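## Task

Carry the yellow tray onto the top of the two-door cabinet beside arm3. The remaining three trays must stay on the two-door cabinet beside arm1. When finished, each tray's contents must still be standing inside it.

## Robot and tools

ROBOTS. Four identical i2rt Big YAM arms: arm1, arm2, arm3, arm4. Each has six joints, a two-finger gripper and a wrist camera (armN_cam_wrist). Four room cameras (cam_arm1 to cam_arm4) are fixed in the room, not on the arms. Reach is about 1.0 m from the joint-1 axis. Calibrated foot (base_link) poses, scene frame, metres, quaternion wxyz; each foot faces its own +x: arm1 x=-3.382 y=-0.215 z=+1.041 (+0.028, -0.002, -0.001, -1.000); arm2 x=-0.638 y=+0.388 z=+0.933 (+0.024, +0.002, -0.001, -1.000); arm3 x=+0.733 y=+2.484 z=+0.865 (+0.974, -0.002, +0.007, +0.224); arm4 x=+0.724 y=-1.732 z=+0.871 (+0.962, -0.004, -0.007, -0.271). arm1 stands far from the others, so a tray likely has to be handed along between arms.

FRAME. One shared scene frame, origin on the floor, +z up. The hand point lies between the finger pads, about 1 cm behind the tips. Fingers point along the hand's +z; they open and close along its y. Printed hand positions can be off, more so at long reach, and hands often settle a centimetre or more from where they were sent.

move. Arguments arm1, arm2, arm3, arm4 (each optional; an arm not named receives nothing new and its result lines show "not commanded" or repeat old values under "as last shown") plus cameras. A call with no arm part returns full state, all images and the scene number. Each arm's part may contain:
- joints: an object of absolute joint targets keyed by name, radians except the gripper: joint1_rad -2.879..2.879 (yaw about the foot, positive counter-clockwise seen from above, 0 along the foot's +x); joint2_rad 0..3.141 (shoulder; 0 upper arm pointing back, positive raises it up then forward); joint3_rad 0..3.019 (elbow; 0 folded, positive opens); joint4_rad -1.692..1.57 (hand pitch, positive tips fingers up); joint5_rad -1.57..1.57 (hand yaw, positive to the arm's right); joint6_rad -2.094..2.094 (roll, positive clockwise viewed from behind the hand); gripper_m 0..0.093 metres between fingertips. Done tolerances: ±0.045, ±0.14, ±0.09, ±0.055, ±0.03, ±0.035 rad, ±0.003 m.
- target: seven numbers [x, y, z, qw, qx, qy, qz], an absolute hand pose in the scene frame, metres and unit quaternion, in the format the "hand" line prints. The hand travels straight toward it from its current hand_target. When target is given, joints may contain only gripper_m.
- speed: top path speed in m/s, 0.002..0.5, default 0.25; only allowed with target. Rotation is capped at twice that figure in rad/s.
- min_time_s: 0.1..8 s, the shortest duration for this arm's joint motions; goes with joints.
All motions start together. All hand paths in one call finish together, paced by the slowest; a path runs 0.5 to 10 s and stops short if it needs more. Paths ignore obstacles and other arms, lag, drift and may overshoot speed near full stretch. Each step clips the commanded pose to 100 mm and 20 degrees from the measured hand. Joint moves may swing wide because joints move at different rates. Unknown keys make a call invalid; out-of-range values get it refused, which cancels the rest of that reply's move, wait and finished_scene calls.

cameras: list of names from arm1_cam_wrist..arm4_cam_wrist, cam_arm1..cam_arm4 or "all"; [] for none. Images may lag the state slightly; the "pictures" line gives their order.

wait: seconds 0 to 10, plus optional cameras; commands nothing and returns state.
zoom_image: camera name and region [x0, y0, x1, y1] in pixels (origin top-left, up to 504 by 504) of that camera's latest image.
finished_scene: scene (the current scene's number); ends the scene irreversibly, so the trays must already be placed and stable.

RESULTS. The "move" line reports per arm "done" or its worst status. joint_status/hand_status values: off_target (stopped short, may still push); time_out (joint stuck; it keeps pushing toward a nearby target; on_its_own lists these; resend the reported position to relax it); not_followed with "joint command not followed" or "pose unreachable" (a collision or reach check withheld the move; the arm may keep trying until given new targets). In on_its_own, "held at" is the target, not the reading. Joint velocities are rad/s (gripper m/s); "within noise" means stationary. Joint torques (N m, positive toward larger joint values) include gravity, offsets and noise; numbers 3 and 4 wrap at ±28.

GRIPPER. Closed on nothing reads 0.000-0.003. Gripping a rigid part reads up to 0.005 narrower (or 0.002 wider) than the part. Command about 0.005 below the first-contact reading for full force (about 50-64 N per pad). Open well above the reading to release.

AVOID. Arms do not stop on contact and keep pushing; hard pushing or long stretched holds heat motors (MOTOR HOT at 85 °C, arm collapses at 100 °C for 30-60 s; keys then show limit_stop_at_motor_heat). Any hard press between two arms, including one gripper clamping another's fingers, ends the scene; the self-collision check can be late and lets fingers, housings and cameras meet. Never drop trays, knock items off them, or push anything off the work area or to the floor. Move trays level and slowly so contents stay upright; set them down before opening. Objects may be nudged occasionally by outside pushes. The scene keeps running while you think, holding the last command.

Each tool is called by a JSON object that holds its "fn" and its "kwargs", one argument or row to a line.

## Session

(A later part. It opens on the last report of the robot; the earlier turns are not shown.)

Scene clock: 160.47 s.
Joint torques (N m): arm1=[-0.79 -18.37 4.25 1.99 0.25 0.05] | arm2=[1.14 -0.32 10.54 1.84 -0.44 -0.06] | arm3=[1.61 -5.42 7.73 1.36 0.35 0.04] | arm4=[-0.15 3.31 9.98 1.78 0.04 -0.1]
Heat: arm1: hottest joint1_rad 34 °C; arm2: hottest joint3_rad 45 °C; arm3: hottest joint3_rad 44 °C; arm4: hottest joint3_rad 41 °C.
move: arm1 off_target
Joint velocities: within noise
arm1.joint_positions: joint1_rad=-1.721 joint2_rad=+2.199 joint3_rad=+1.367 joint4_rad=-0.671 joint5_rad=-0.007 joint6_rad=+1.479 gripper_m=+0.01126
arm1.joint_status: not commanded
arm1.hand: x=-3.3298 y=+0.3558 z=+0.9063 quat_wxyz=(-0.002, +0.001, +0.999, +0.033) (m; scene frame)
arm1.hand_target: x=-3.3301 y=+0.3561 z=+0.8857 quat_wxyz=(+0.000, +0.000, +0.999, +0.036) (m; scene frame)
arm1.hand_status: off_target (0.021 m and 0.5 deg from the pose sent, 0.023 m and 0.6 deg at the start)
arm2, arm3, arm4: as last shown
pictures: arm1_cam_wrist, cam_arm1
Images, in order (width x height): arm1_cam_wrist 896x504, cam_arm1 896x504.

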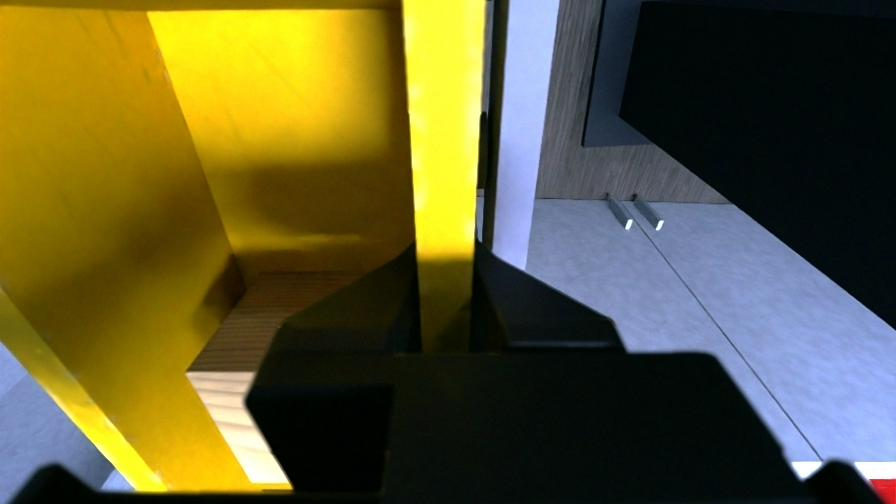

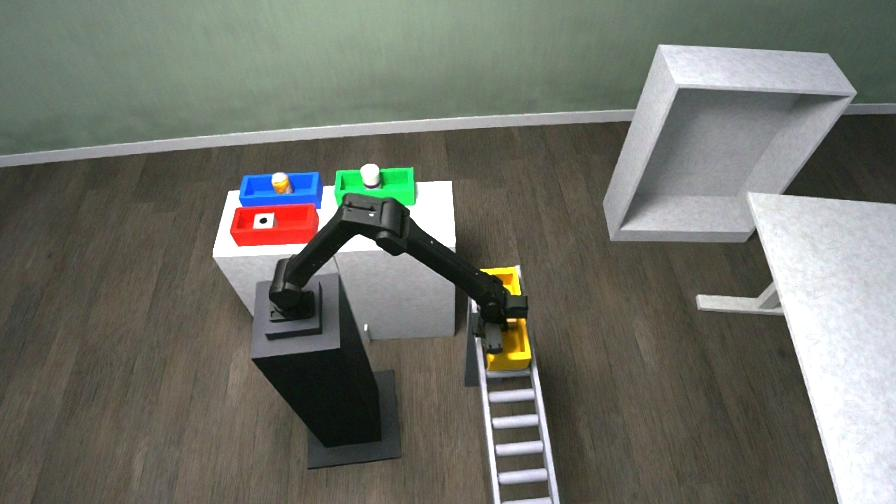

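{"fn": "move", "kwargs": {
  "arm1": {"joints":{"gripper_m":0.04},"target":[-3.33,0.362,1.03,0,0,1,0.036],"speed":0.3},
  "cameras": ["cam_arm1","cam_arm2"]
}}

{"fn": "wait", "kwargs": {
  "seconds": 2,
  "cameras": ["cam_arm2","arm2_cam_wrist"]
}}

Scene clock: 164.50 s.
Joint torques (N m): arm1=[-0.5 -19.96 7.42 -0.32 0.17 0.07] | arm2=[1.38 -0.5 10.44 1.84 -0.4 -0.06] | arm3=[1.73 -5.13 7.8 1.39 0.35 0.06] | arm4=[-0.44 3.19 10.13 1.73 0.07 -0.07]
Heat: arm1: hottest joint1_rad 34 °C; arm2: hottest joint3_rad 45 °C; arm3: hottest joint3_rad 44 °C; arm4: hottest joint3_rad 41 °C.
move: arm1 done
Joint velocities: within noise
arm1.joint_positions: joint1_rad=-1.721 joint2_rad=+1.986 joint3_rad=+1.390 joint4_rad=-0.909 joint5_rad=-0.004 joint6_rad=+1.479 gripper_m=+0.03988
arm1.joint_status: all done
arm1.hand: x=-3.3292 y=+0.3521 z=+1.0270 quat_wxyz=(-0.001, +0.001, +0.999, +0.032) (m; scene frame)
arm1.hand_target: x=-3.3301 y=+0.3618 z=+1.0301 quat_wxyz=(+0.000, +0.000, +0.999, +0.036) (m; scene frame)
arm1.hand_status: done (0.010 m and 0.5 deg from the pose sent, 0.124 m and 0.4 deg at the start)
arm2, arm3, arm4: as last shown
pictures: cam_arm1, cam_arm2
Images, in order (width x height): cam_arm1 896x504, cam_arm2 896x504.

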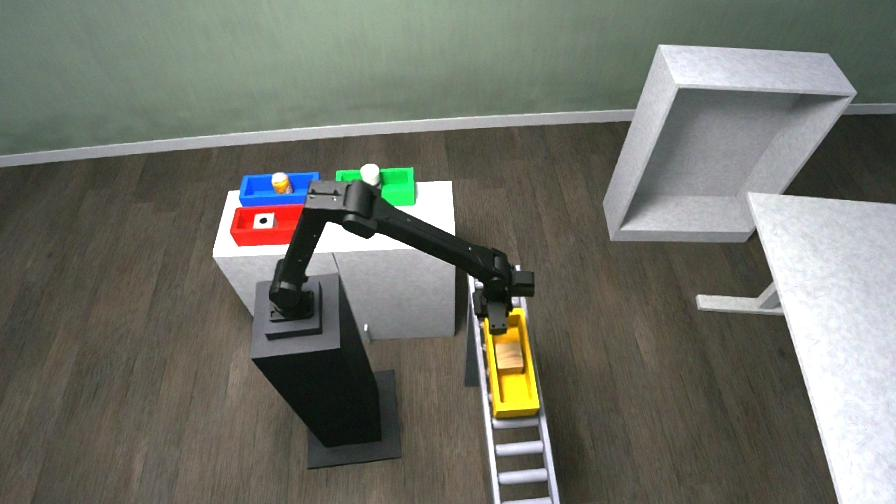

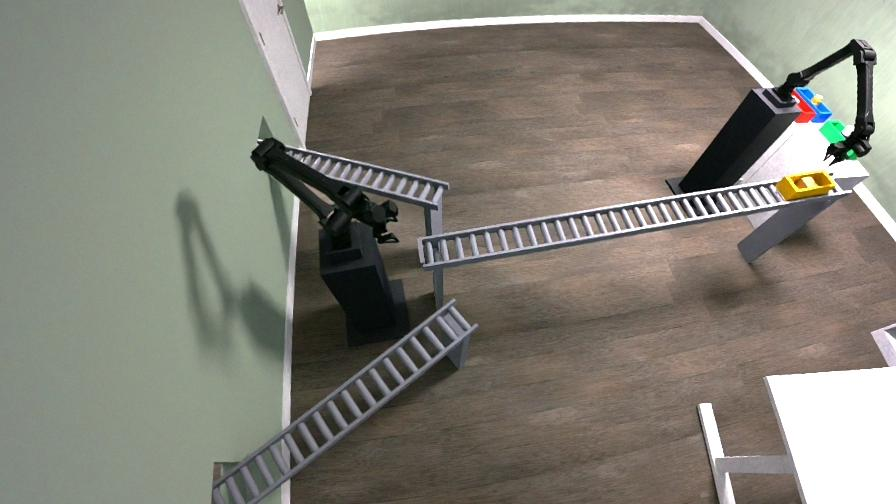

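Scene clock: 166.50 s.
Joint torques (N m): arm1=[-0.79 -19.72 7.56 -0.28 0.14 0.08] | arm2=[1.08 -0.5 10.47 1.81 -0.41 -0.05] | arm3=[1.79 -5.19 7.8 1.42 0.34 0.05] | arm4=[-0.79 3.49 9.95 1.89 0.07 -0.06]
Heat: arm1: hottest joint1_rad 34 °C; arm2: hottest joint3_rad 45 °C; arm3: hottest joint3_rad 44 °C; arm4: hottest joint3_rad 41 °C.
Joint velocities: within noise
arm1.joint_positions: joint1_rad=-1.721 joint2_rad=+1.986 joint3_rad=+1.390 joint4_rad=-0.909 joint5_rad=-0.004 joint6_rad=+1.479 gripper_m=+0.03988
arm1.joint_status: all done
arm1.hand: x=-3.3292 y=+0.3521 z=+1.0270 quat_wxyz=(-0.001, +0.001, +0.999, +0.032) (m; scene frame)
arm1.hand_target: x=-3.3301 y=+0.3618 z=+1.0301 quat_wxyz=(+0.000, +0.000, +0.999, +0.036) (m; scene frame)
arm1.hand_status: done (0.010 m and 0.5 deg from the pose sent, 0.124 m and 0.4 deg at the start)
arm2.joint_positions: joint1_rad=-0.687 joint2_rad=+0.669 joint3_rad=+0.531 joint4_rad=-0.858 joint5_rad=-0.379 joint6_rad=-0.506 gripper_m=+0.09397
arm2.joint_status: not commanded
arm2.hand: x=-0.8961 y=+0.5001 z=+1.0998 quat_wxyz=(-0.002, -0.944, +0.010, +0.330) (m; scene frame)
arm2.hand_target: x=-0.8999 y=+0.5000 z=+1.1001 quat_wxyz=(+0.000, -0.943, +0.000, +0.334) (m; scene frame)
arm2.hand_status: not commanded
arm3.joint_positions: joint1_rad=-1.413 joint2_rad=+0.972 joint3_rad=+0.841 joint4_rad=-0.884 joint5_rad=+0.359 joint6_rad=+0.510 gripper_m=+0.09402
arm3.joint_status: not commanded
arm3.hand: x=+0.8966 y=+2.1486 z=+1.0956 quat_wxyz=(-0.223, -0.669, -0.670, +0.234) (m; scene frame)
arm3.hand_target: x=+0.9000 y=+2.1501 z=+1.0999 quat_wxyz=(-0.236, -0.667, -0.667, +0.236) (m; scene frame)
arm3.hand_status: not commanded
arm4.joint_positions: joint1_rad=+0.611 joint2_rad=+0.619 joint3_rad=+1.338 joint4_rad=-1.545 joint5_rad=+0.202 joint6_rad=+0.301 gripper_m=+0.09396
arm4.joint_status: not commanded
arm4.hand: x=+0.9262 y=-1.7486 z=+1.3507 quat_wxyz=(-0.379, -0.145, -0.914, +0.032) (m; scene frame)
arm4.hand_target: x=+0.9249 y=-1.7486 z=+1.3599 quat_wxyz=(-0.389, -0.145, -0.909, +0.029) (m; scene frame)
arm4.hand_status: not commanded
wait: 2.00 s; at rest by 0.27 s
pictures: arm2_cam_wrist, cam_arm2
Images, in order (width x height): arm2_cam_wrist 896x504, cam_arm2 896x504.

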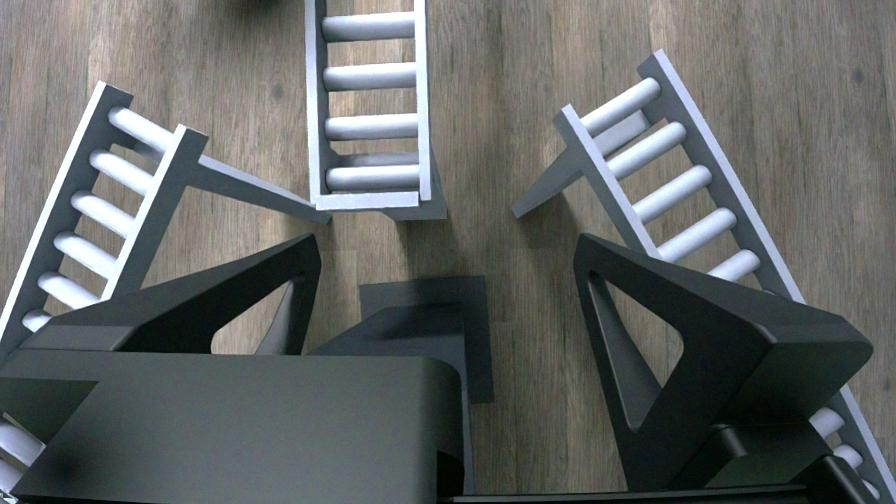

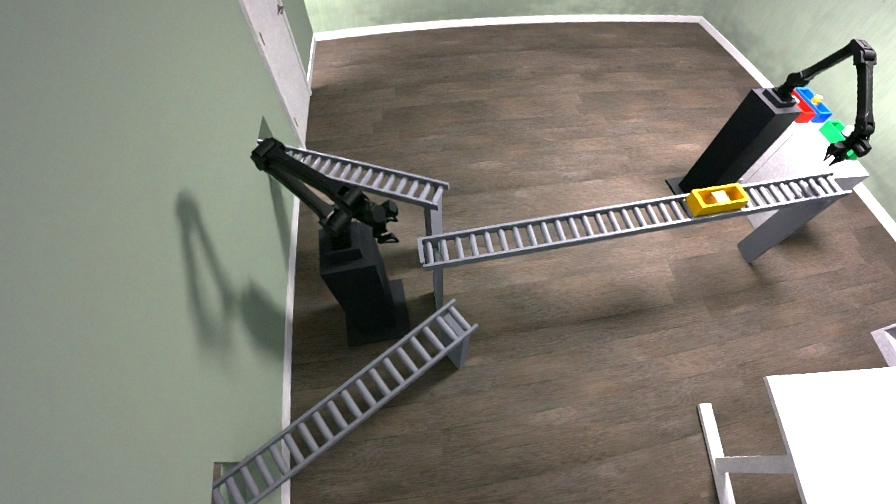

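{"fn": "move", "kwargs": {
  "arm2": {"joints":{"gripper_m":0.07},"target":[-1.0,0.36,1.1,0,0.943,0,-0.334]},
  "arm1": {"joints":{"joint2_rad":1.0,"joint3_rad":0.8}}
}}

{"fn": "wait", "kwargs": {
  "seconds": 2,
  "cameras": ["cam_arm2","arm2_cam_wrist"]
}}

Scene clock: 172.80 s.
Joint torques (N m): arm1=[-0.38 -6.48 6.93 0.65 0.15 0.03] | arm2=[1.55 -2.49 14.19 1.95 0.09 0.18] | arm3=[1.79 -5.13 7.77 1.39 0.35 0.04] | arm4=[-0.85 3.08 10.04 1.96 0.03 -0.1]
Heat: arm1: hottest joint1_rad 34 °C; arm2: hottest joint3_rad 46 °C; arm3: hottest joint3_rad 44 °C; arm4: hottest joint3_rad 41 °C.
move: arm1 done; arm2 off_target
Joint velocities: within noise
arm1.joint_positions: joint1_rad=-1.721 joint2_rad=+1.004 joint3_rad=+0.804 joint4_rad=-0.912 joint5_rad=-0.004 joint6_rad=+1.479 gripper_m=+0.03988
arm1.joint_status: all done
arm1.hand: x=-3.3480 y=+0.1441 z=+1.2281 quat_wxyz=(+0.017, +0.001, +0.974, +0.226) (m; scene frame)
arm1.hand_target: x=-3.3492 y=+0.1416 z=+1.2267 quat_wxyz=(+0.017, +0.000, +0.975, +0.223) (m; scene frame)
arm1.hand_status: not commanded
arm2.joint_positions: joint1_rad=+0.057 joint2_rad=+0.885 joint3_rad=+0.565 joint4_rad=-0.621 joint5_rad=+0.071 joint6_rad=+0.071 gripper_m=+0.07009
arm2.joint_status: all done
arm2.hand: x=-0.9808 y=+0.3649 z=+1.0778 quat_wxyz=(+0.005, -0.951, -0.005, +0.309) (m; scene frame)
arm2.hand_target: x=-0.9985 y=+0.3602 z=+1.1004 quat_wxyz=(+0.000, -0.943, +0.000, +0.334) (m; scene frame)
arm2.hand_status: off_target (0.030 m and 3.1 deg from the pose sent, 0.174 m and 1.2 deg at the start)
arm3, arm4: as last shown
pictures: none

Scene clock: 174.80 s.
Joint torques (N m): arm1=[-0.79 -6.65 6.87 0.54 0.15 0.04] | arm2=[1.26 -2.49 14.26 1.95 0.11 0.16] | arm3=[1.9 -5.13 7.79 1.36 0.36 0.06] | arm4=[-0.79 3.72 9.94 2 0.05 -0.07]
Heat: arm1: hottest joint1_rad 34 °C; arm2: hottest joint3_rad 46 °C; arm3: hottest joint3_rad 44 °C; arm4: hottest joint3_rad 41 °C.
Joint velocities: within noise
arm1.joint_positions: joint1_rad=-1.721 joint2_rad=+1.004 joint3_rad=+0.804 joint4_rad=-0.912 joint5_rad=-0.004 joint6_rad=+1.479 gripper_m=+0.03988
arm1.joint_status: all done
arm1.hand: x=-3.3480 y=+0.1441 z=+1.2281 quat_wxyz=(+0.017, +0.001, +0.974, +0.226) (m; scene frame)
arm1.hand_target: x=-3.3492 y=+0.1416 z=+1.2267 quat_wxyz=(+0.017, +0.000, +0.975, +0.223) (m; scene frame)
arm1.hand_status: not commanded
arm2.joint_positions: joint1_rad=+0.057 joint2_rad=+0.885 joint3_rad=+0.565 joint4_rad=-0.621 joint5_rad=+0.071 joint6_rad=+0.072 gripper_m=+0.07009
arm2.joint_status: all done
arm2.hand: x=-0.9808 y=+0.3649 z=+1.0778 quat_wxyz=(+0.005, -0.951, -0.005, +0.309) (m; scene frame)
arm2.hand_target: x=-0.9985 y=+0.3602 z=+1.1004 quat_wxyz=(+0.000, -0.943, +0.000, +0.334) (m; scene frame)
arm2.hand_status: off_target (0.030 m and 3.1 deg from the pose sent, 0.174 m and 1.2 deg at the start)
arm3.joint_positions: joint1_rad=-1.413 joint2_rad=+0.972 joint3_rad=+0.841 joint4_rad=-0.884 joint5_rad=+0.359 joint6_rad=+0.510 gripper_m=+0.09402
arm3.joint_status: not commanded
arm3.hand: x=+0.8966 y=+2.1486 z=+1.0956 quat_wxyz=(-0.223, -0.669, -0.670, +0.234) (m; scene frame)
arm3.hand_target: x=+0.9000 y=+2.1501 z=+1.0999 quat_wxyz=(-0.236, -0.667, -0.667, +0.236) (m; scene frame)
arm3.hand_status: not commanded
arm4.joint_positions: joint1_rad=+0.611 joint2_rad=+0.619 joint3_rad=+1.338 joint4_rad=-1.545 joint5_rad=+0.202 joint6_rad=+0.301 gripper_m=+0.09396
arm4.joint_status: not commanded
arm4.hand: x=+0.9262 y=-1.7486 z=+1.3507 quat_wxyz=(-0.379, -0.145, -0.914, +0.032) (m; scene frame)
arm4.hand_target: x=+0.9249 y=-1.7486 z=+1.3599 quat_wxyz=(-0.389, -0.145, -0.909, +0.029) (m; scene frame)
arm4.hand_status: not commanded
wait: 2.00 s; at rest by 0.27 s
pictures: arm2_cam_wrist, cam_arm2
Images, in order (width x height): arm2_cam_wrist 896x504, cam_arm2 896x504.

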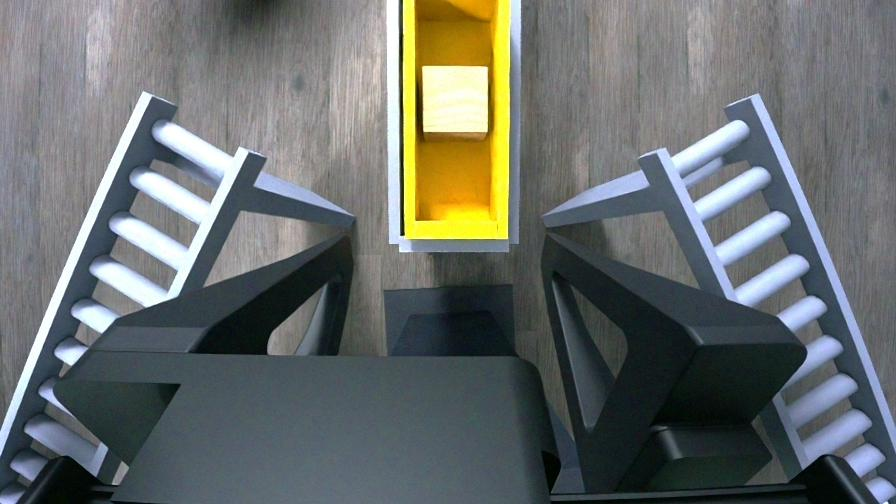

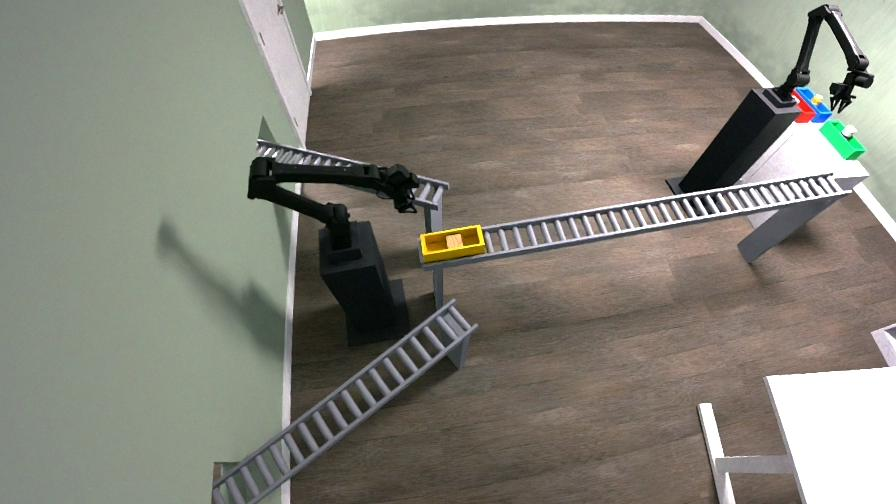

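{"fn": "move", "kwargs": {
  "arm2": {"target":[-1.09,0.315,0.88,0,1,0,0]},
  "cameras": ["arm2_cam_wrist"]
}}

Scene clock: 182.13 s.
Joint torques (N m): arm1=[-0.85 -6.59 6.91 0.61 0.15 0.04] | arm2=[1.26 -12.34 8.88 -0.08 -0.17 0.18] | arm3=[1.9 -5.13 7.73 1.39 0.35 0.04] | arm4=[-1.03 2.96 9.76 1.94 0.05 -0.11]
Heat: arm1: hottest joint1_rad 34 °C; arm2: hottest joint3_rad 47 °C; arm3: hottest joint3_rad 44 °C; arm4: hottest joint3_rad 41 °C.
move: arm2 off_target
Joint velocities: within noise
arm1, arm3, arm4: as last shown
arm2.joint_positions: joint1_rad=+0.105 joint2_rad=+1.844 joint3_rad=+1.015 joint4_rad=-0.744 joint5_rad=+0.005 joint6_rad=+0.145 gripper_m=+0.07009
arm2.joint_status: not commanded
arm2.hand: x=-1.0799 y=+0.3210 z=+0.8788 quat_wxyz=(+0.001, -1.000, -0.004, -0.002) (m; scene frame)
arm2.hand_target: x=-1.0896 y=+0.3150 z=+0.8800 quat_wxyz=(+0.000, -1.000, +0.000, +0.000) (m; scene frame)
arm2.hand_status: off_target (0.012 m and 0.5 deg from the pose sent, 0.231 m and 36.1 deg at the start)
pictures: arm2_cam_wrist
Images, in order (width x height): arm2_cam_wrist 896x504.

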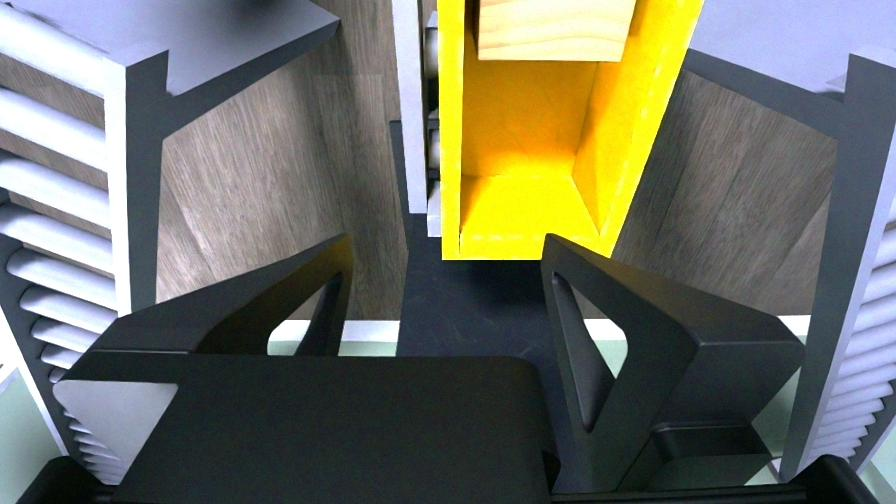

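{"fn": "move", "kwargs": {
  "arm2": {"target":[-1.108,0.316,0.773,0,1,0,0],"speed":0.15},
  "cameras": ["arm2_cam_wrist","cam_arm2"]
}}

{"fn": "zoom_image", "kwargs": {
  "camera": "cam_arm2",
  "region": [380, 160, 540, 300]
}}

Scene clock: 186.57 s.
Joint torques (N m): arm1=[-0.56 -6.42 6.9 0.65 0.15 0.04] | arm2=[0.67 -13.51 6.61 0.72 -0.16 0.09] | arm3=[1.85 -5.07 7.79 1.4 0.35 0.02] | arm4=[-0.73 3.55 9.98 1.78 0.05 -0.08]
Heat: arm1: hottest joint1_rad 34 °C; arm2: hottest joint3_rad 46 °C; arm3: hottest joint3_rad 44 °C; arm4: hottest joint3_rad 41 °C.
move: arm2 off_target
Joint velocities: within noise
arm1, arm3, arm4: as last shown
arm2.joint_positions: joint1_rad=+0.105 joint2_rad=+2.104 joint3_rad=+1.070 joint4_rad=-0.550 joint5_rad=+0.005 joint6_rad=+0.145 gripper_m=+0.07009
arm2.joint_status: not commanded
arm2.hand: x=-1.0971 y=+0.3180 z=+0.7772 quat_wxyz=(+0.002, -1.000, -0.004, -0.008) (m; scene frame)
arm2.hand_target: x=-1.1078 y=+0.3161 z=+0.7733 quat_wxyz=(+0.000, -1.000, +0.000, +0.000) (m; scene frame)
arm2.hand_status: off_target (0.012 m and 1.0 deg from the pose sent, 0.110 m and 0.5 deg at the start)
pictures: arm2_cam_wrist, cam_arm2
Images, in order (width x height): arm2_cam_wrist 896x504, cam_arm2 896x504.

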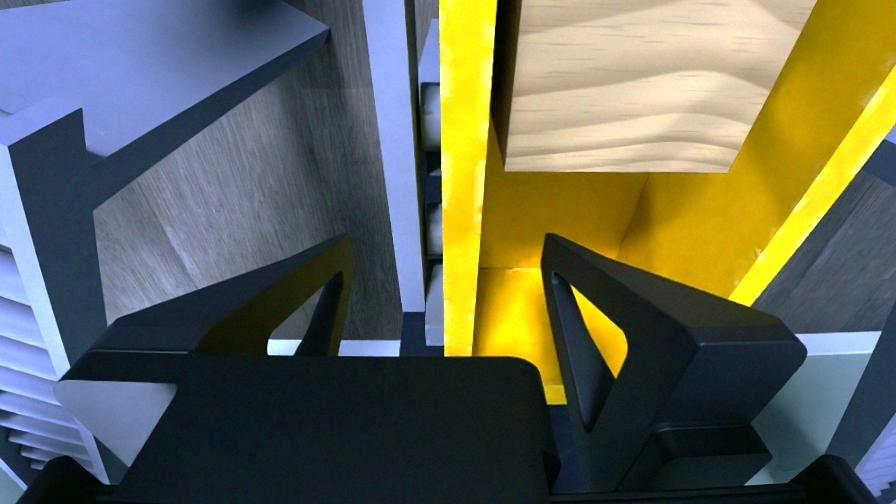

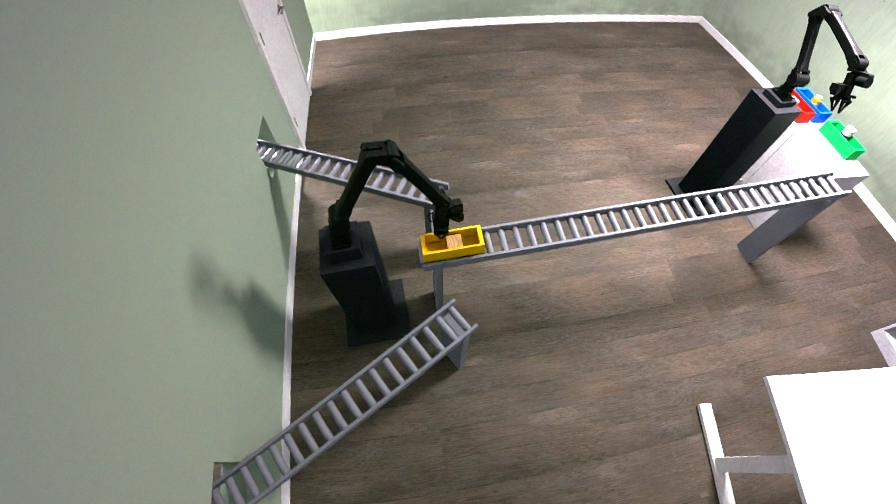

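Scaled by 3.150 from the camera's 896x504 image, which has a finer 1280x720 frame.

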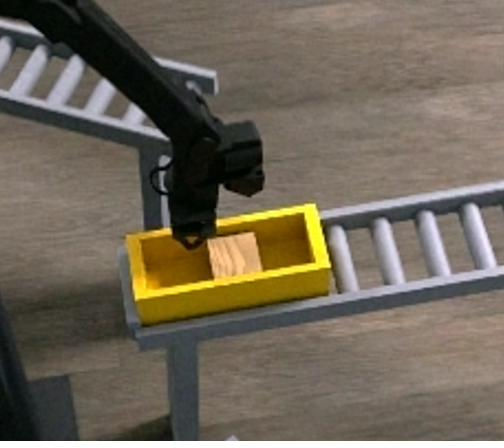

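{"fn": "move", "kwargs": {
  "arm2": {"target":[-1.108,0.319,0.73,0,1,0,0],"speed":0.1},
  "cameras": ["arm2_cam_wrist"]
}}

Scene clock: 192.90 s.
Joint torques (N m): arm1=[-0.67 -6.48 6.91 0.61 0.13 0.05] | arm2=[0.03 -14.33 5.64 0.79 -0.16 0.04] | arm3=[1.67 -5.07 7.82 1.35 0.36 0.05] | arm4=[-1.26 3.43 10.1 1.98 0.01 -0.05]
Heat: arm1: hottest joint1_rad 34 °C; arm2: hottest joint3_rad 45 °C; arm3: hottest joint3_rad 44 °C; arm4: hottest joint3_rad 41 °C.
move: arm2 off_target
Joint velocities: within noise
arm1, arm3, arm4: as last shown
arm2.joint_positions: joint1_rad=+0.105 joint2_rad=+2.207 joint3_rad=+1.091 joint4_rad=-0.465 joint5_rad=+0.005 joint6_rad=+0.145 gripper_m=+0.07009
arm2.joint_status: not commanded
arm2.hand: x=-1.0988 y=+0.3176 z=+0.7350 quat_wxyz=(+0.002, -1.000, -0.004, -0.006) (m; scene frame)
arm2.hand_target: x=-1.1080 y=+0.3190 z=+0.7303 quat_wxyz=(+0.000, -1.000, +0.000, +0.000) (m; scene frame)
arm2.hand_status: off_target (0.011 m and 0.9 deg from the pose sent, 0.048 m and 1.0 deg at the start)
pictures: arm2_cam_wrist
Images, in order (width x height): arm2_cam_wrist 896x504.

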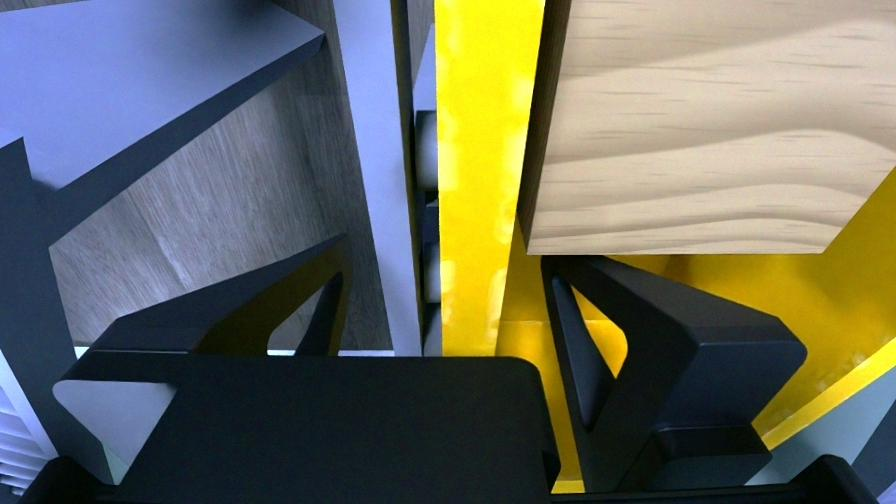

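{"fn": "move", "kwargs": {
  "arm2": {"target":[-1.1,0.328,0.727,0,1,0,0],"speed":0.05}
}}

{"fn": "move", "kwargs": {
  "arm2": {"joints":{"gripper_m":0.004}}
}}

{"fn": "move", "kwargs": {
  "arm2": {"target":[-1.09,0.328,0.95,0,1,0,0],"speed":0.15},
  "cameras": ["arm2_cam_wrist","cam_arm2"]
}}

Scene clock: 197.17 s.
Joint torques (N m): arm1=[-0.56 -6.48 6.87 0.65 0.15 0.04] | arm2=[-0.21 -14.39 3.6 0.85 -0.14 -0.1] | arm3=[1.73 -5.07 7.82 1.39 0.36 0.04] | arm4=[-1.03 3.08 10.04 1.66 0.03 -0.06]
Heat: arm1: hottest joint1_rad 34 °C; arm2: hottest joint3_rad 44 °C; arm3: hottest joint3_rad 44 °C; arm4: hottest joint3_rad 41 °C.
move: arm2 done
Joint velocities: within noise
arm1, arm3, arm4: as last shown
arm2.joint_positions: joint1_rad=+0.090 joint2_rad=+2.207 joint3_rad=+1.087 joint4_rad=-0.444 joint5_rad=+0.005 joint6_rad=+0.145 gripper_m=+0.07009
arm2.joint_status: not commanded
arm2.hand: x=-1.1027 y=+0.3240 z=+0.7343 quat_wxyz=(+0.001, -1.000, +0.004, +0.002) (m; scene frame)
arm2.hand_target: x=-1.0999 y=+0.3280 z=+0.7272 quat_wxyz=(+0.000, -1.000, +0.000, +0.000) (m; scene frame)
arm2.hand_status: done (0.009 m and 0.5 deg from the pose sent, 0.013 m and 0.9 deg at the start)
pictures: none

Scene clock: 197.87 s.
Joint torques (N m): arm1=[-0.5 -6.77 6.9 0.61 0.14 0.03] | arm2=[-0.15 -14.39 3.6 0.76 -0.11 -0.03] | arm3=[1.9 -5.13 7.73 1.42 0.36 0.03] | arm4=[-0.97 3.66 10.02 1.91 0.07 -0.09]
Heat: arm1: hottest joint1_rad 34 °C; arm2: hottest joint3_rad 44 °C; arm3: hottest joint3_rad 44 °C; arm4: hottest joint3_rad 41 °C.
move: arm2 off_target
Joint velocities: within noise
arm1, arm3, arm4: as last shown
arm2.joint_positions: joint1_rad=+0.089 joint2_rad=+2.207 joint3_rad=+1.087 joint4_rad=-0.442 joint5_rad=+0.004 joint6_rad=+0.137 gripper_m=+0.01244
arm2.joint_status: gripper_m off_target (ended at +0.01246, target +0.00400)
arm2.hand: x=-1.1031 y=+0.3240 z=+0.7343 quat_wxyz=(+0.000, -1.000, +0.000, +0.003) (m; scene frame)
arm2.hand_target: x=-1.0999 y=+0.3280 z=+0.7272 quat_wxyz=(+0.000, -1.000, +0.000, +0.000) (m; scene frame)
arm2.hand_status: not commanded
pictures: none

Scene clock: 200.17 s.
Joint torques (N m): arm1=[-0.62 -6.53 6.9 0.61 0.15 0.05] | arm2=[0.21 -15.5 11.48 -0.08 0.17 0.12] | arm3=[1.73 -5.13 7.8 1.4 0.36 0.05] | arm4=[-0.62 3.66 10.09 1.85 0.05 -0.03]
Heat: arm1: hottest joint1_rad 34 °C; arm2: hottest joint3_rad 44 °C; arm3: hottest joint3_rad 44 °C; arm4: hottest joint3_rad 41 °C.
move: arm2 off_target
Joint velocities: within noise
arm1, arm3, arm4: as last shown
arm2.joint_positions: joint1_rad=+0.089 joint2_rad=+1.757 joint3_rad=+1.033 joint4_rad=-0.922 joint5_rad=-0.002 joint6_rad=+0.127 gripper_m=+0.01244
arm2.joint_status: not commanded
arm2.hand: x=-1.0601 y=+0.3294 z=+0.9214 quat_wxyz=(+0.003, -0.999, -0.005, -0.039) (m; scene frame)
arm2.hand_target: x=-1.0883 y=+0.3282 z=+0.9504 quat_wxyz=(+0.000, -1.000, +0.000, +0.000) (m; scene frame)
arm2.hand_status: off_target (0.041 m and 4.5 deg from the pose sent, 0.216 m and 0.4 deg at the start)
pictures: arm2_cam_wrist, cam_arm2
Images, in order (width x height): arm2_cam_wrist 896x504, cam_arm2 896x504.

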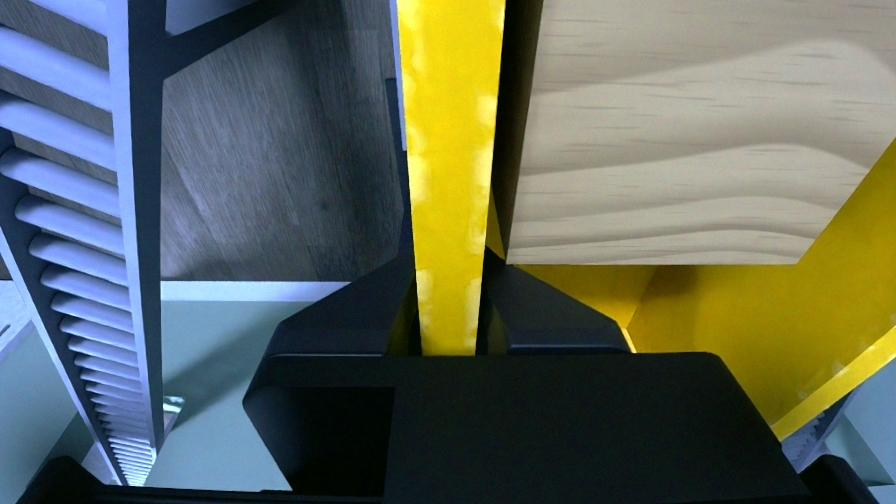

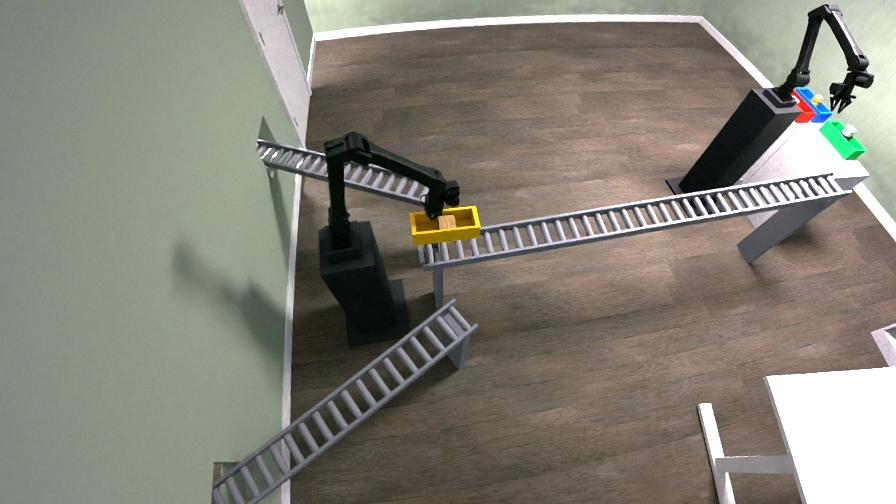

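{"fn": "move", "kwargs": {
  "arm2": {"joints":{"joint1_rad":-1.0,"joint6_rad":-1.5},"min_time_s":3}
}}

{"fn": "move", "kwargs": {
  "arm2": {"target":[-0.86,0.865,0.88,0,0.969,0.246,0],"speed":0.15},
  "cameras": ["arm2_cam_wrist","cam_arm2"]
}}

{"fn": "zoom_image", "kwargs": {
  "camera": "cam_arm2",
  "region": [330, 260, 530, 440]
}}

Scene clock: 213.00 s.
Joint torques (N m): arm1=[-0.73 -6.48 6.9 0.61 0.14 0.01] | arm2=[0.67 -15.21 11.37 -0.03 -0.47 -0.16] | arm3=[1.79 -5.07 7.8 1.39 0.35 0.04] | arm4=[-1.2 3.25 10.02 1.85 0.09 -0.08]
Heat: arm1: hottest joint1_rad 33 °C; arm2: hottest joint3_rad 43 °C; arm3: hottest joint3_rad 44 °C; arm4: hottest joint3_rad 41 °C.
move: arm2 done
Joint velocities: within noise
arm1, arm3, arm4: as last shown
arm2.joint_positions: joint1_rad=-1.003 joint2_rad=+1.757 joint3_rad=+1.033 joint4_rad=-0.925 joint5_rad=+0.010 joint6_rad=-1.481 gripper_m=+0.01244
arm2.joint_status: all done
arm2.hand: x=-0.8823 y=+0.7365 z=+0.9210 quat_wxyz=(-0.036, -0.965, -0.260, -0.019) (m; scene frame)
arm2.hand_target: x=-0.9009 y=+0.7586 z=+0.9499 quat_wxyz=(+0.000, -0.963, -0.271, -0.002) (m; scene frame)
arm2.hand_status: not commanded
pictures: none

Scene clock: 214.67 s.
Joint torques (N m): arm1=[-0.67 -6.36 6.93 0.61 0.15 0.04] | arm2=[0.21 -16.21 10.99 0.49 -0.6 -0.15] | arm3=[1.85 -5.13 7.79 1.37 0.36 0.04] | arm4=[-1.38 3.37 9.89 1.89 0.01 -0.11]
Heat: arm1: hottest joint1_rad 33 °C; arm2: hottest joint3_rad 43 °C; arm3: hottest joint3_rad 44 °C; arm4: hottest joint3_rad 41 °C.
move: arm2 off_target
Joint velocities: within noise
arm1.joint_positions: joint1_rad=-1.721 joint2_rad=+1.004 joint3_rad=+0.804 joint4_rad=-0.912 joint5_rad=-0.004 joint6_rad=+1.479 gripper_m=+0.03988
arm1.joint_status: not commanded
arm1.hand: x=-3.3480 y=+0.1441 z=+1.2281 quat_wxyz=(+0.017, +0.001, +0.974, +0.226) (m; scene frame)
arm1.hand_target: x=-3.3492 y=+0.1416 z=+1.2267 quat_wxyz=(+0.017, +0.000, +0.975, +0.223) (m; scene frame)
arm1.hand_status: not commanded
arm2.joint_positions: joint1_rad=-1.180 joint2_rad=+1.991 joint3_rad=+1.215 joint4_rad=-0.859 joint5_rad=+0.009 joint6_rad=-1.612 gripper_m=+0.01244
arm2.joint_status: not commanded
arm2.hand: x=-0.8462 y=+0.8364 z=+0.8640 quat_wxyz=(-0.033, -0.971, -0.238, -0.012) (m; scene frame)
arm2.hand_target: x=-0.8593 y=+0.8639 z=+0.8812 quat_wxyz=(+0.000, -0.969, -0.246, +0.000) (m; scene frame)
arm2.hand_status: off_target (0.036 m and 4.1 deg from the pose sent, 0.137 m and 5.0 deg at the start)
arm3.joint_positions: joint1_rad=-1.413 joint2_rad=+0.972 joint3_rad=+0.841 joint4_rad=-0.884 joint5_rad=+0.359 joint6_rad=+0.510 gripper_m=+0.09402
arm3.joint_status: not commanded
arm3.hand: x=+0.8966 y=+2.1486 z=+1.0956 quat_wxyz=(-0.223, -0.669, -0.670, +0.234) (m; scene frame)
arm3.hand_target: x=+0.9000 y=+2.1501 z=+1.0999 quat_wxyz=(-0.236, -0.667, -0.667, +0.236) (m; scene frame)
arm3.hand_status: not commanded
arm4.joint_positions: joint1_rad=+0.611 joint2_rad=+0.619 joint3_rad=+1.338 joint4_rad=-1.545 joint5_rad=+0.202 joint6_rad=+0.301 gripper_m=+0.09396
arm4.joint_status: not commanded
arm4.hand: x=+0.9262 y=-1.7486 z=+1.3507 quat_wxyz=(-0.379, -0.145, -0.914, +0.032) (m; scene frame)
arm4.hand_target: x=+0.9249 y=-1.7486 z=+1.3599 quat_wxyz=(-0.389, -0.145, -0.909, +0.029) (m; scene frame)
arm4.hand_status: not commanded
pictures: arm2_cam_wrist, cam_arm2
Images, in order (width x height): arm2_cam_wrist 896x504, cam_arm2 896x504.

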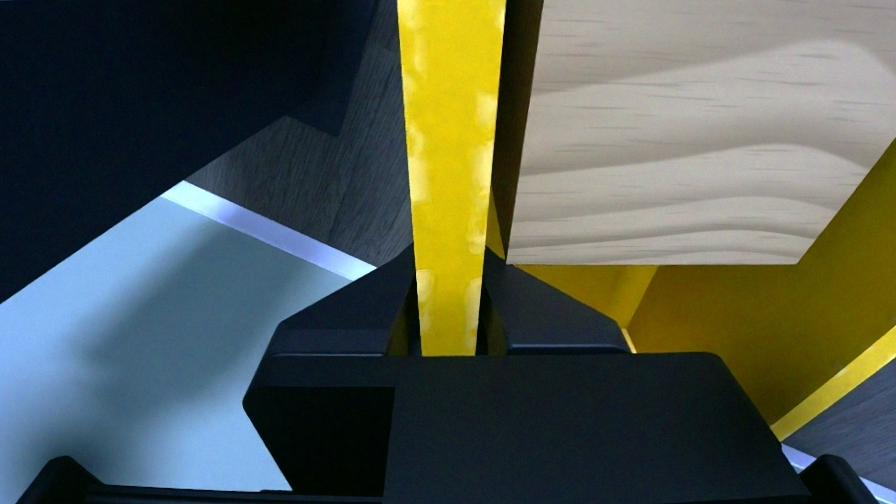

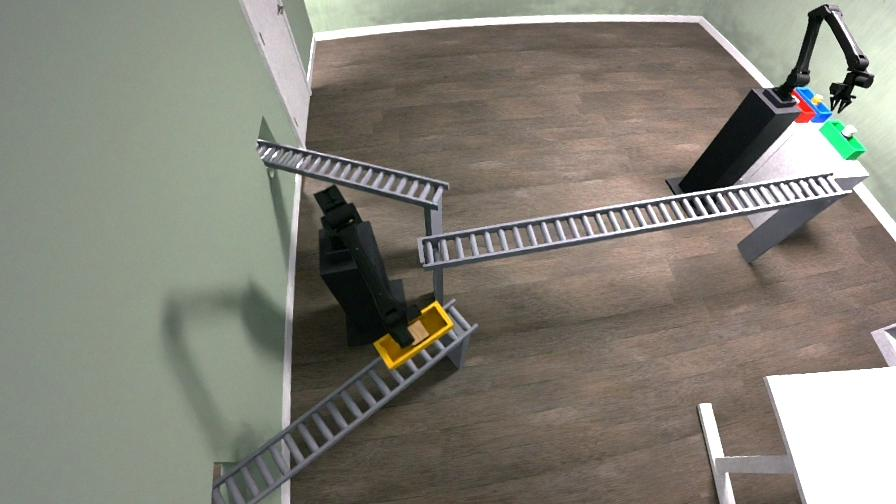

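Scaled by 2.520 from the camera's 896x504 image, which has a finer 1280x720 frame.

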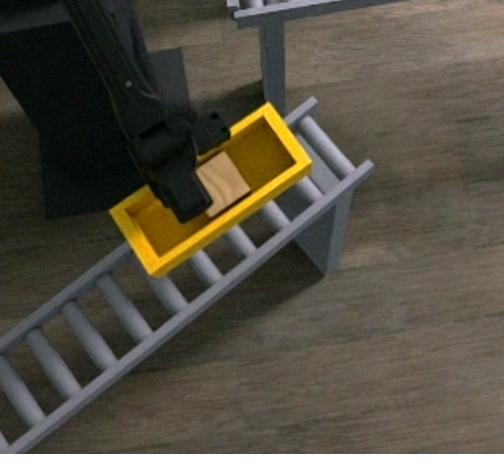

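{"fn": "move", "kwargs": {
  "arm2": {"target":[-0.862,0.869,0.78,-0.033,0.969,0.246,-0.01],"speed":0.12},
  "cameras": ["cam_arm2"]
}}

{"fn": "zoom_image", "kwargs": {
  "camera": "cam_arm2",
  "region": [370, 270, 500, 390]
}}

Scene clock: 219.60 s.
Joint torques (N m): arm1=[-0.73 -6.53 6.9 0.61 0.16 0.06] | arm2=[0.21 -17.49 6.26 1.02 -0.62 -0.1] | arm3=[1.73 -5.25 7.72 1.44 0.34 0.05] | arm4=[-0.85 3.25 9.98 2.09 0.05 -0.07]
Heat: arm1: hottest joint1_rad 33 °C; arm2: hottest joint3_rad 43 °C; arm3: hottest joint3_rad 44 °C; arm4: hottest joint3_rad 41 °C.
move: arm2 off_target
Joint velocities: within noise
arm1, arm3, arm4: as last shown
arm2.joint_positions: joint1_rad=-1.180 joint2_rad=+2.177 joint3_rad=+1.203 joint4_rad=-0.571 joint5_rad=+0.001 joint6_rad=-1.617 gripper_m=+0.01244
arm2.joint_status: not commanded
arm2.hand: x=-0.8557 y=+0.8539 z=+0.7701 quat_wxyz=(+0.012, -0.971, -0.240, +0.001) (m; scene frame)
arm2.hand_target: x=-0.8617 y=+0.8688 z=+0.7803 quat_wxyz=(+0.033, -0.969, -0.246, +0.010) (m; scene frame)
arm2.hand_status: off_target (0.019 m and 2.8 deg from the pose sent, 0.092 m and 8.0 deg at the start)
pictures: cam_arm2
Images, in order (width x height): cam_arm2 896x504.

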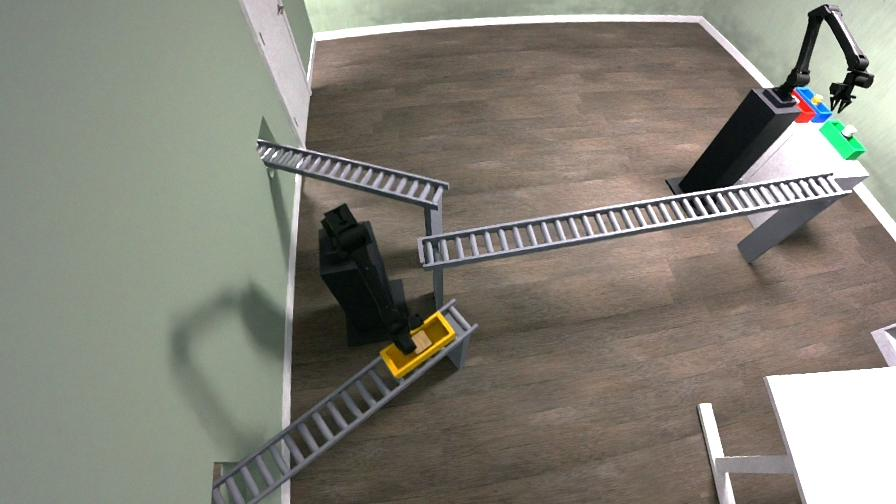

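Scaled by 3.877 from the camera's 896x504 image, which has a finer 1280x720 frame.

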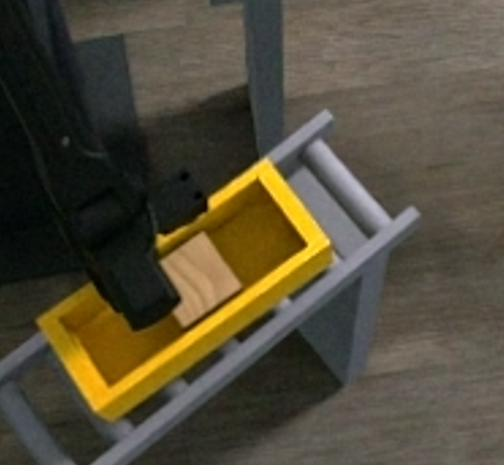

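{"fn": "move", "kwargs": {
  "arm2": {"target":[-0.859,0.862,0.735,-0.02,0.969,0.246,-0.005],"speed":0.1},
  "cameras": ["cam_arm2","arm2_cam_wrist"]
}}

{"fn": "zoom_image", "kwargs": {
  "camera": "cam_arm2",
  "region": [370, 270, 500, 390]
}}

Scene clock: 222.87 s.
Joint torques (N m): arm1=[-0.73 -6.65 6.9 0.58 0.15 0.04] | arm2=[0.38 -16.91 6.76 0.85 -0.42 -0.06] | arm3=[1.73 -4.95 7.79 1.39 0.36 0.03] | arm4=[-0.91 3.78 9.96 2.11 0.02 -0.07]
Heat: arm1: hottest joint1_rad 33 °C; arm2: hottest joint3_rad 43 °C; arm3: hottest joint3_rad 44 °C; arm4: hottest joint3_rad 41 °C.
move: arm2 off_target
Joint velocities: within noise
arm1, arm3, arm4: as last shown
arm2.joint_positions: joint1_rad=-1.180 joint2_rad=+2.261 joint3_rad=+1.203 joint4_rad=-0.514 joint5_rad=+0.001 joint6_rad=-1.619 gripper_m=+0.01244
arm2.joint_status: not commanded
arm2.hand: x=-0.8505 y=+0.8425 z=+0.7290 quat_wxyz=(-0.002, -0.970, -0.241, -0.002) (m; scene frame)
arm2.hand_target: x=-0.8588 y=+0.8616 z=+0.7356 quat_wxyz=(+0.020, -0.969, -0.246, +0.005) (m; scene frame)
arm2.hand_status: off_target (0.022 m and 2.7 deg from the pose sent, 0.036 m and 1.3 deg at the start)
pictures: arm2_cam_wrist, cam_arm2
Images, in order (width x height): arm2_cam_wrist 896x504, cam_arm2 896x504.

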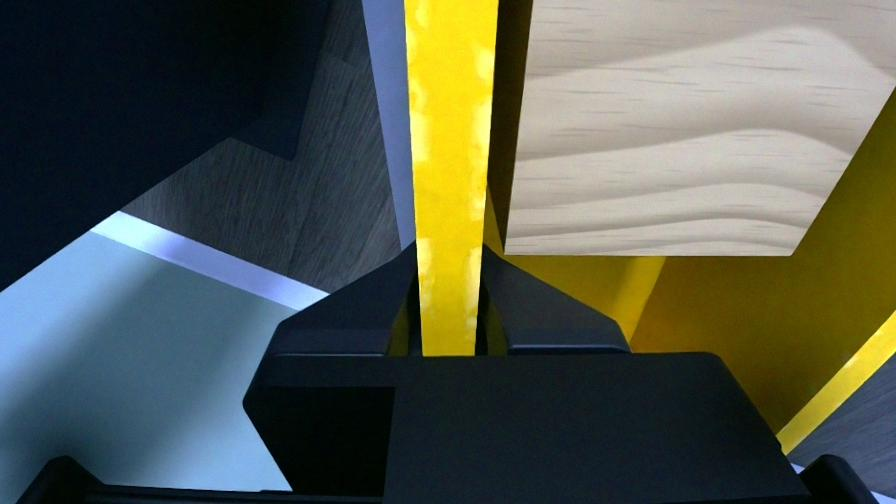

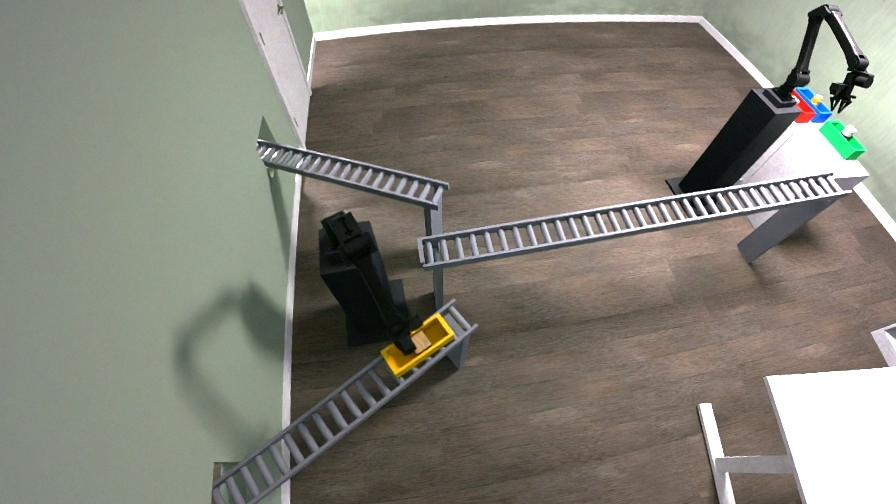

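Scaled by 3.877 from the camera's 896x504 image, which has a finer 1280x720 frame.

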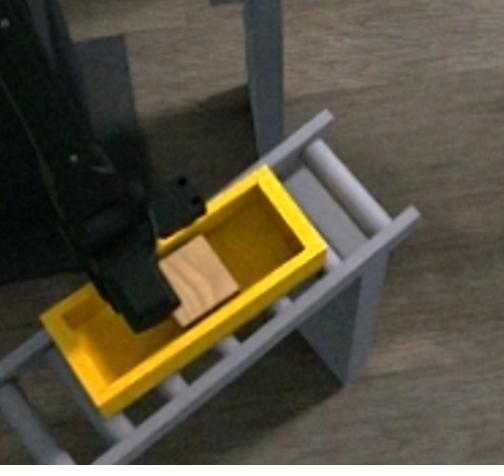

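{"fn": "move", "kwargs": {
  "arm2": {"target":[-0.865,0.876,0.722,-0.024,0.969,0.246,-0.005],"speed":0.1},
  "cameras": ["cam_arm2"]
}}

{"fn": "zoom_image", "kwargs": {
  "camera": "cam_arm2",
  "region": [370, 270, 500, 390]
}}

Scene clock: 229.37 s.
Joint torques (N m): arm1=[-1.03 -6.83 6.89 0.64 0.16 0.04] | arm2=[0.91 -15.91 7.97 0.95 -0.21 0.04] | arm3=[1.85 -5.3 7.82 1.42 0.35 0.04] | arm4=[-1.03 3.72 10.1 1.92 0.04 -0.07]
Heat: arm1: hottest joint1_rad 33 °C; arm2: hottest joint3_rad 43 °C; arm3: hottest joint3_rad 44 °C; arm4: hottest joint3_rad 41 °C.
move: arm2 off_target
Joint velocities: within noise
arm1, arm3, arm4: as last shown
arm2.joint_positions: joint1_rad=-1.189 joint2_rad=+2.291 joint3_rad=+1.243 joint4_rad=-0.514 joint5_rad=-0.003 joint6_rad=-1.635 gripper_m=+0.01244
arm2.joint_status: not commanded
arm2.hand: x=-0.8522 y=+0.8558 z=+0.7218 quat_wxyz=(+0.002, -0.970, -0.245, +0.001) (m; scene frame)
arm2.hand_target: x=-0.8647 y=+0.8754 z=+0.7230 quat_wxyz=(+0.024, -0.969, -0.246, +0.005) (m; scene frame)
arm2.hand_status: off_target (0.024 m and 2.5 deg from the pose sent, 0.037 m and 3.1 deg at the start)
pictures: cam_arm2
Images, in order (width x height): cam_arm2 896x504.

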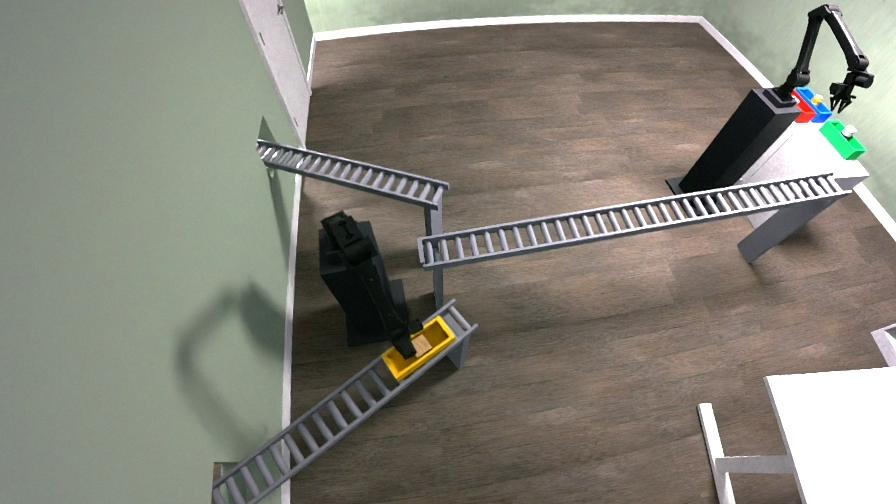

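Scaled by 3.877 from the camera's 896x504 image, which has a finer 1280x720 frame.

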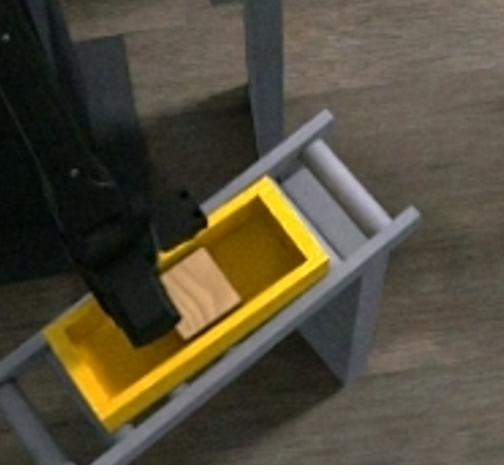

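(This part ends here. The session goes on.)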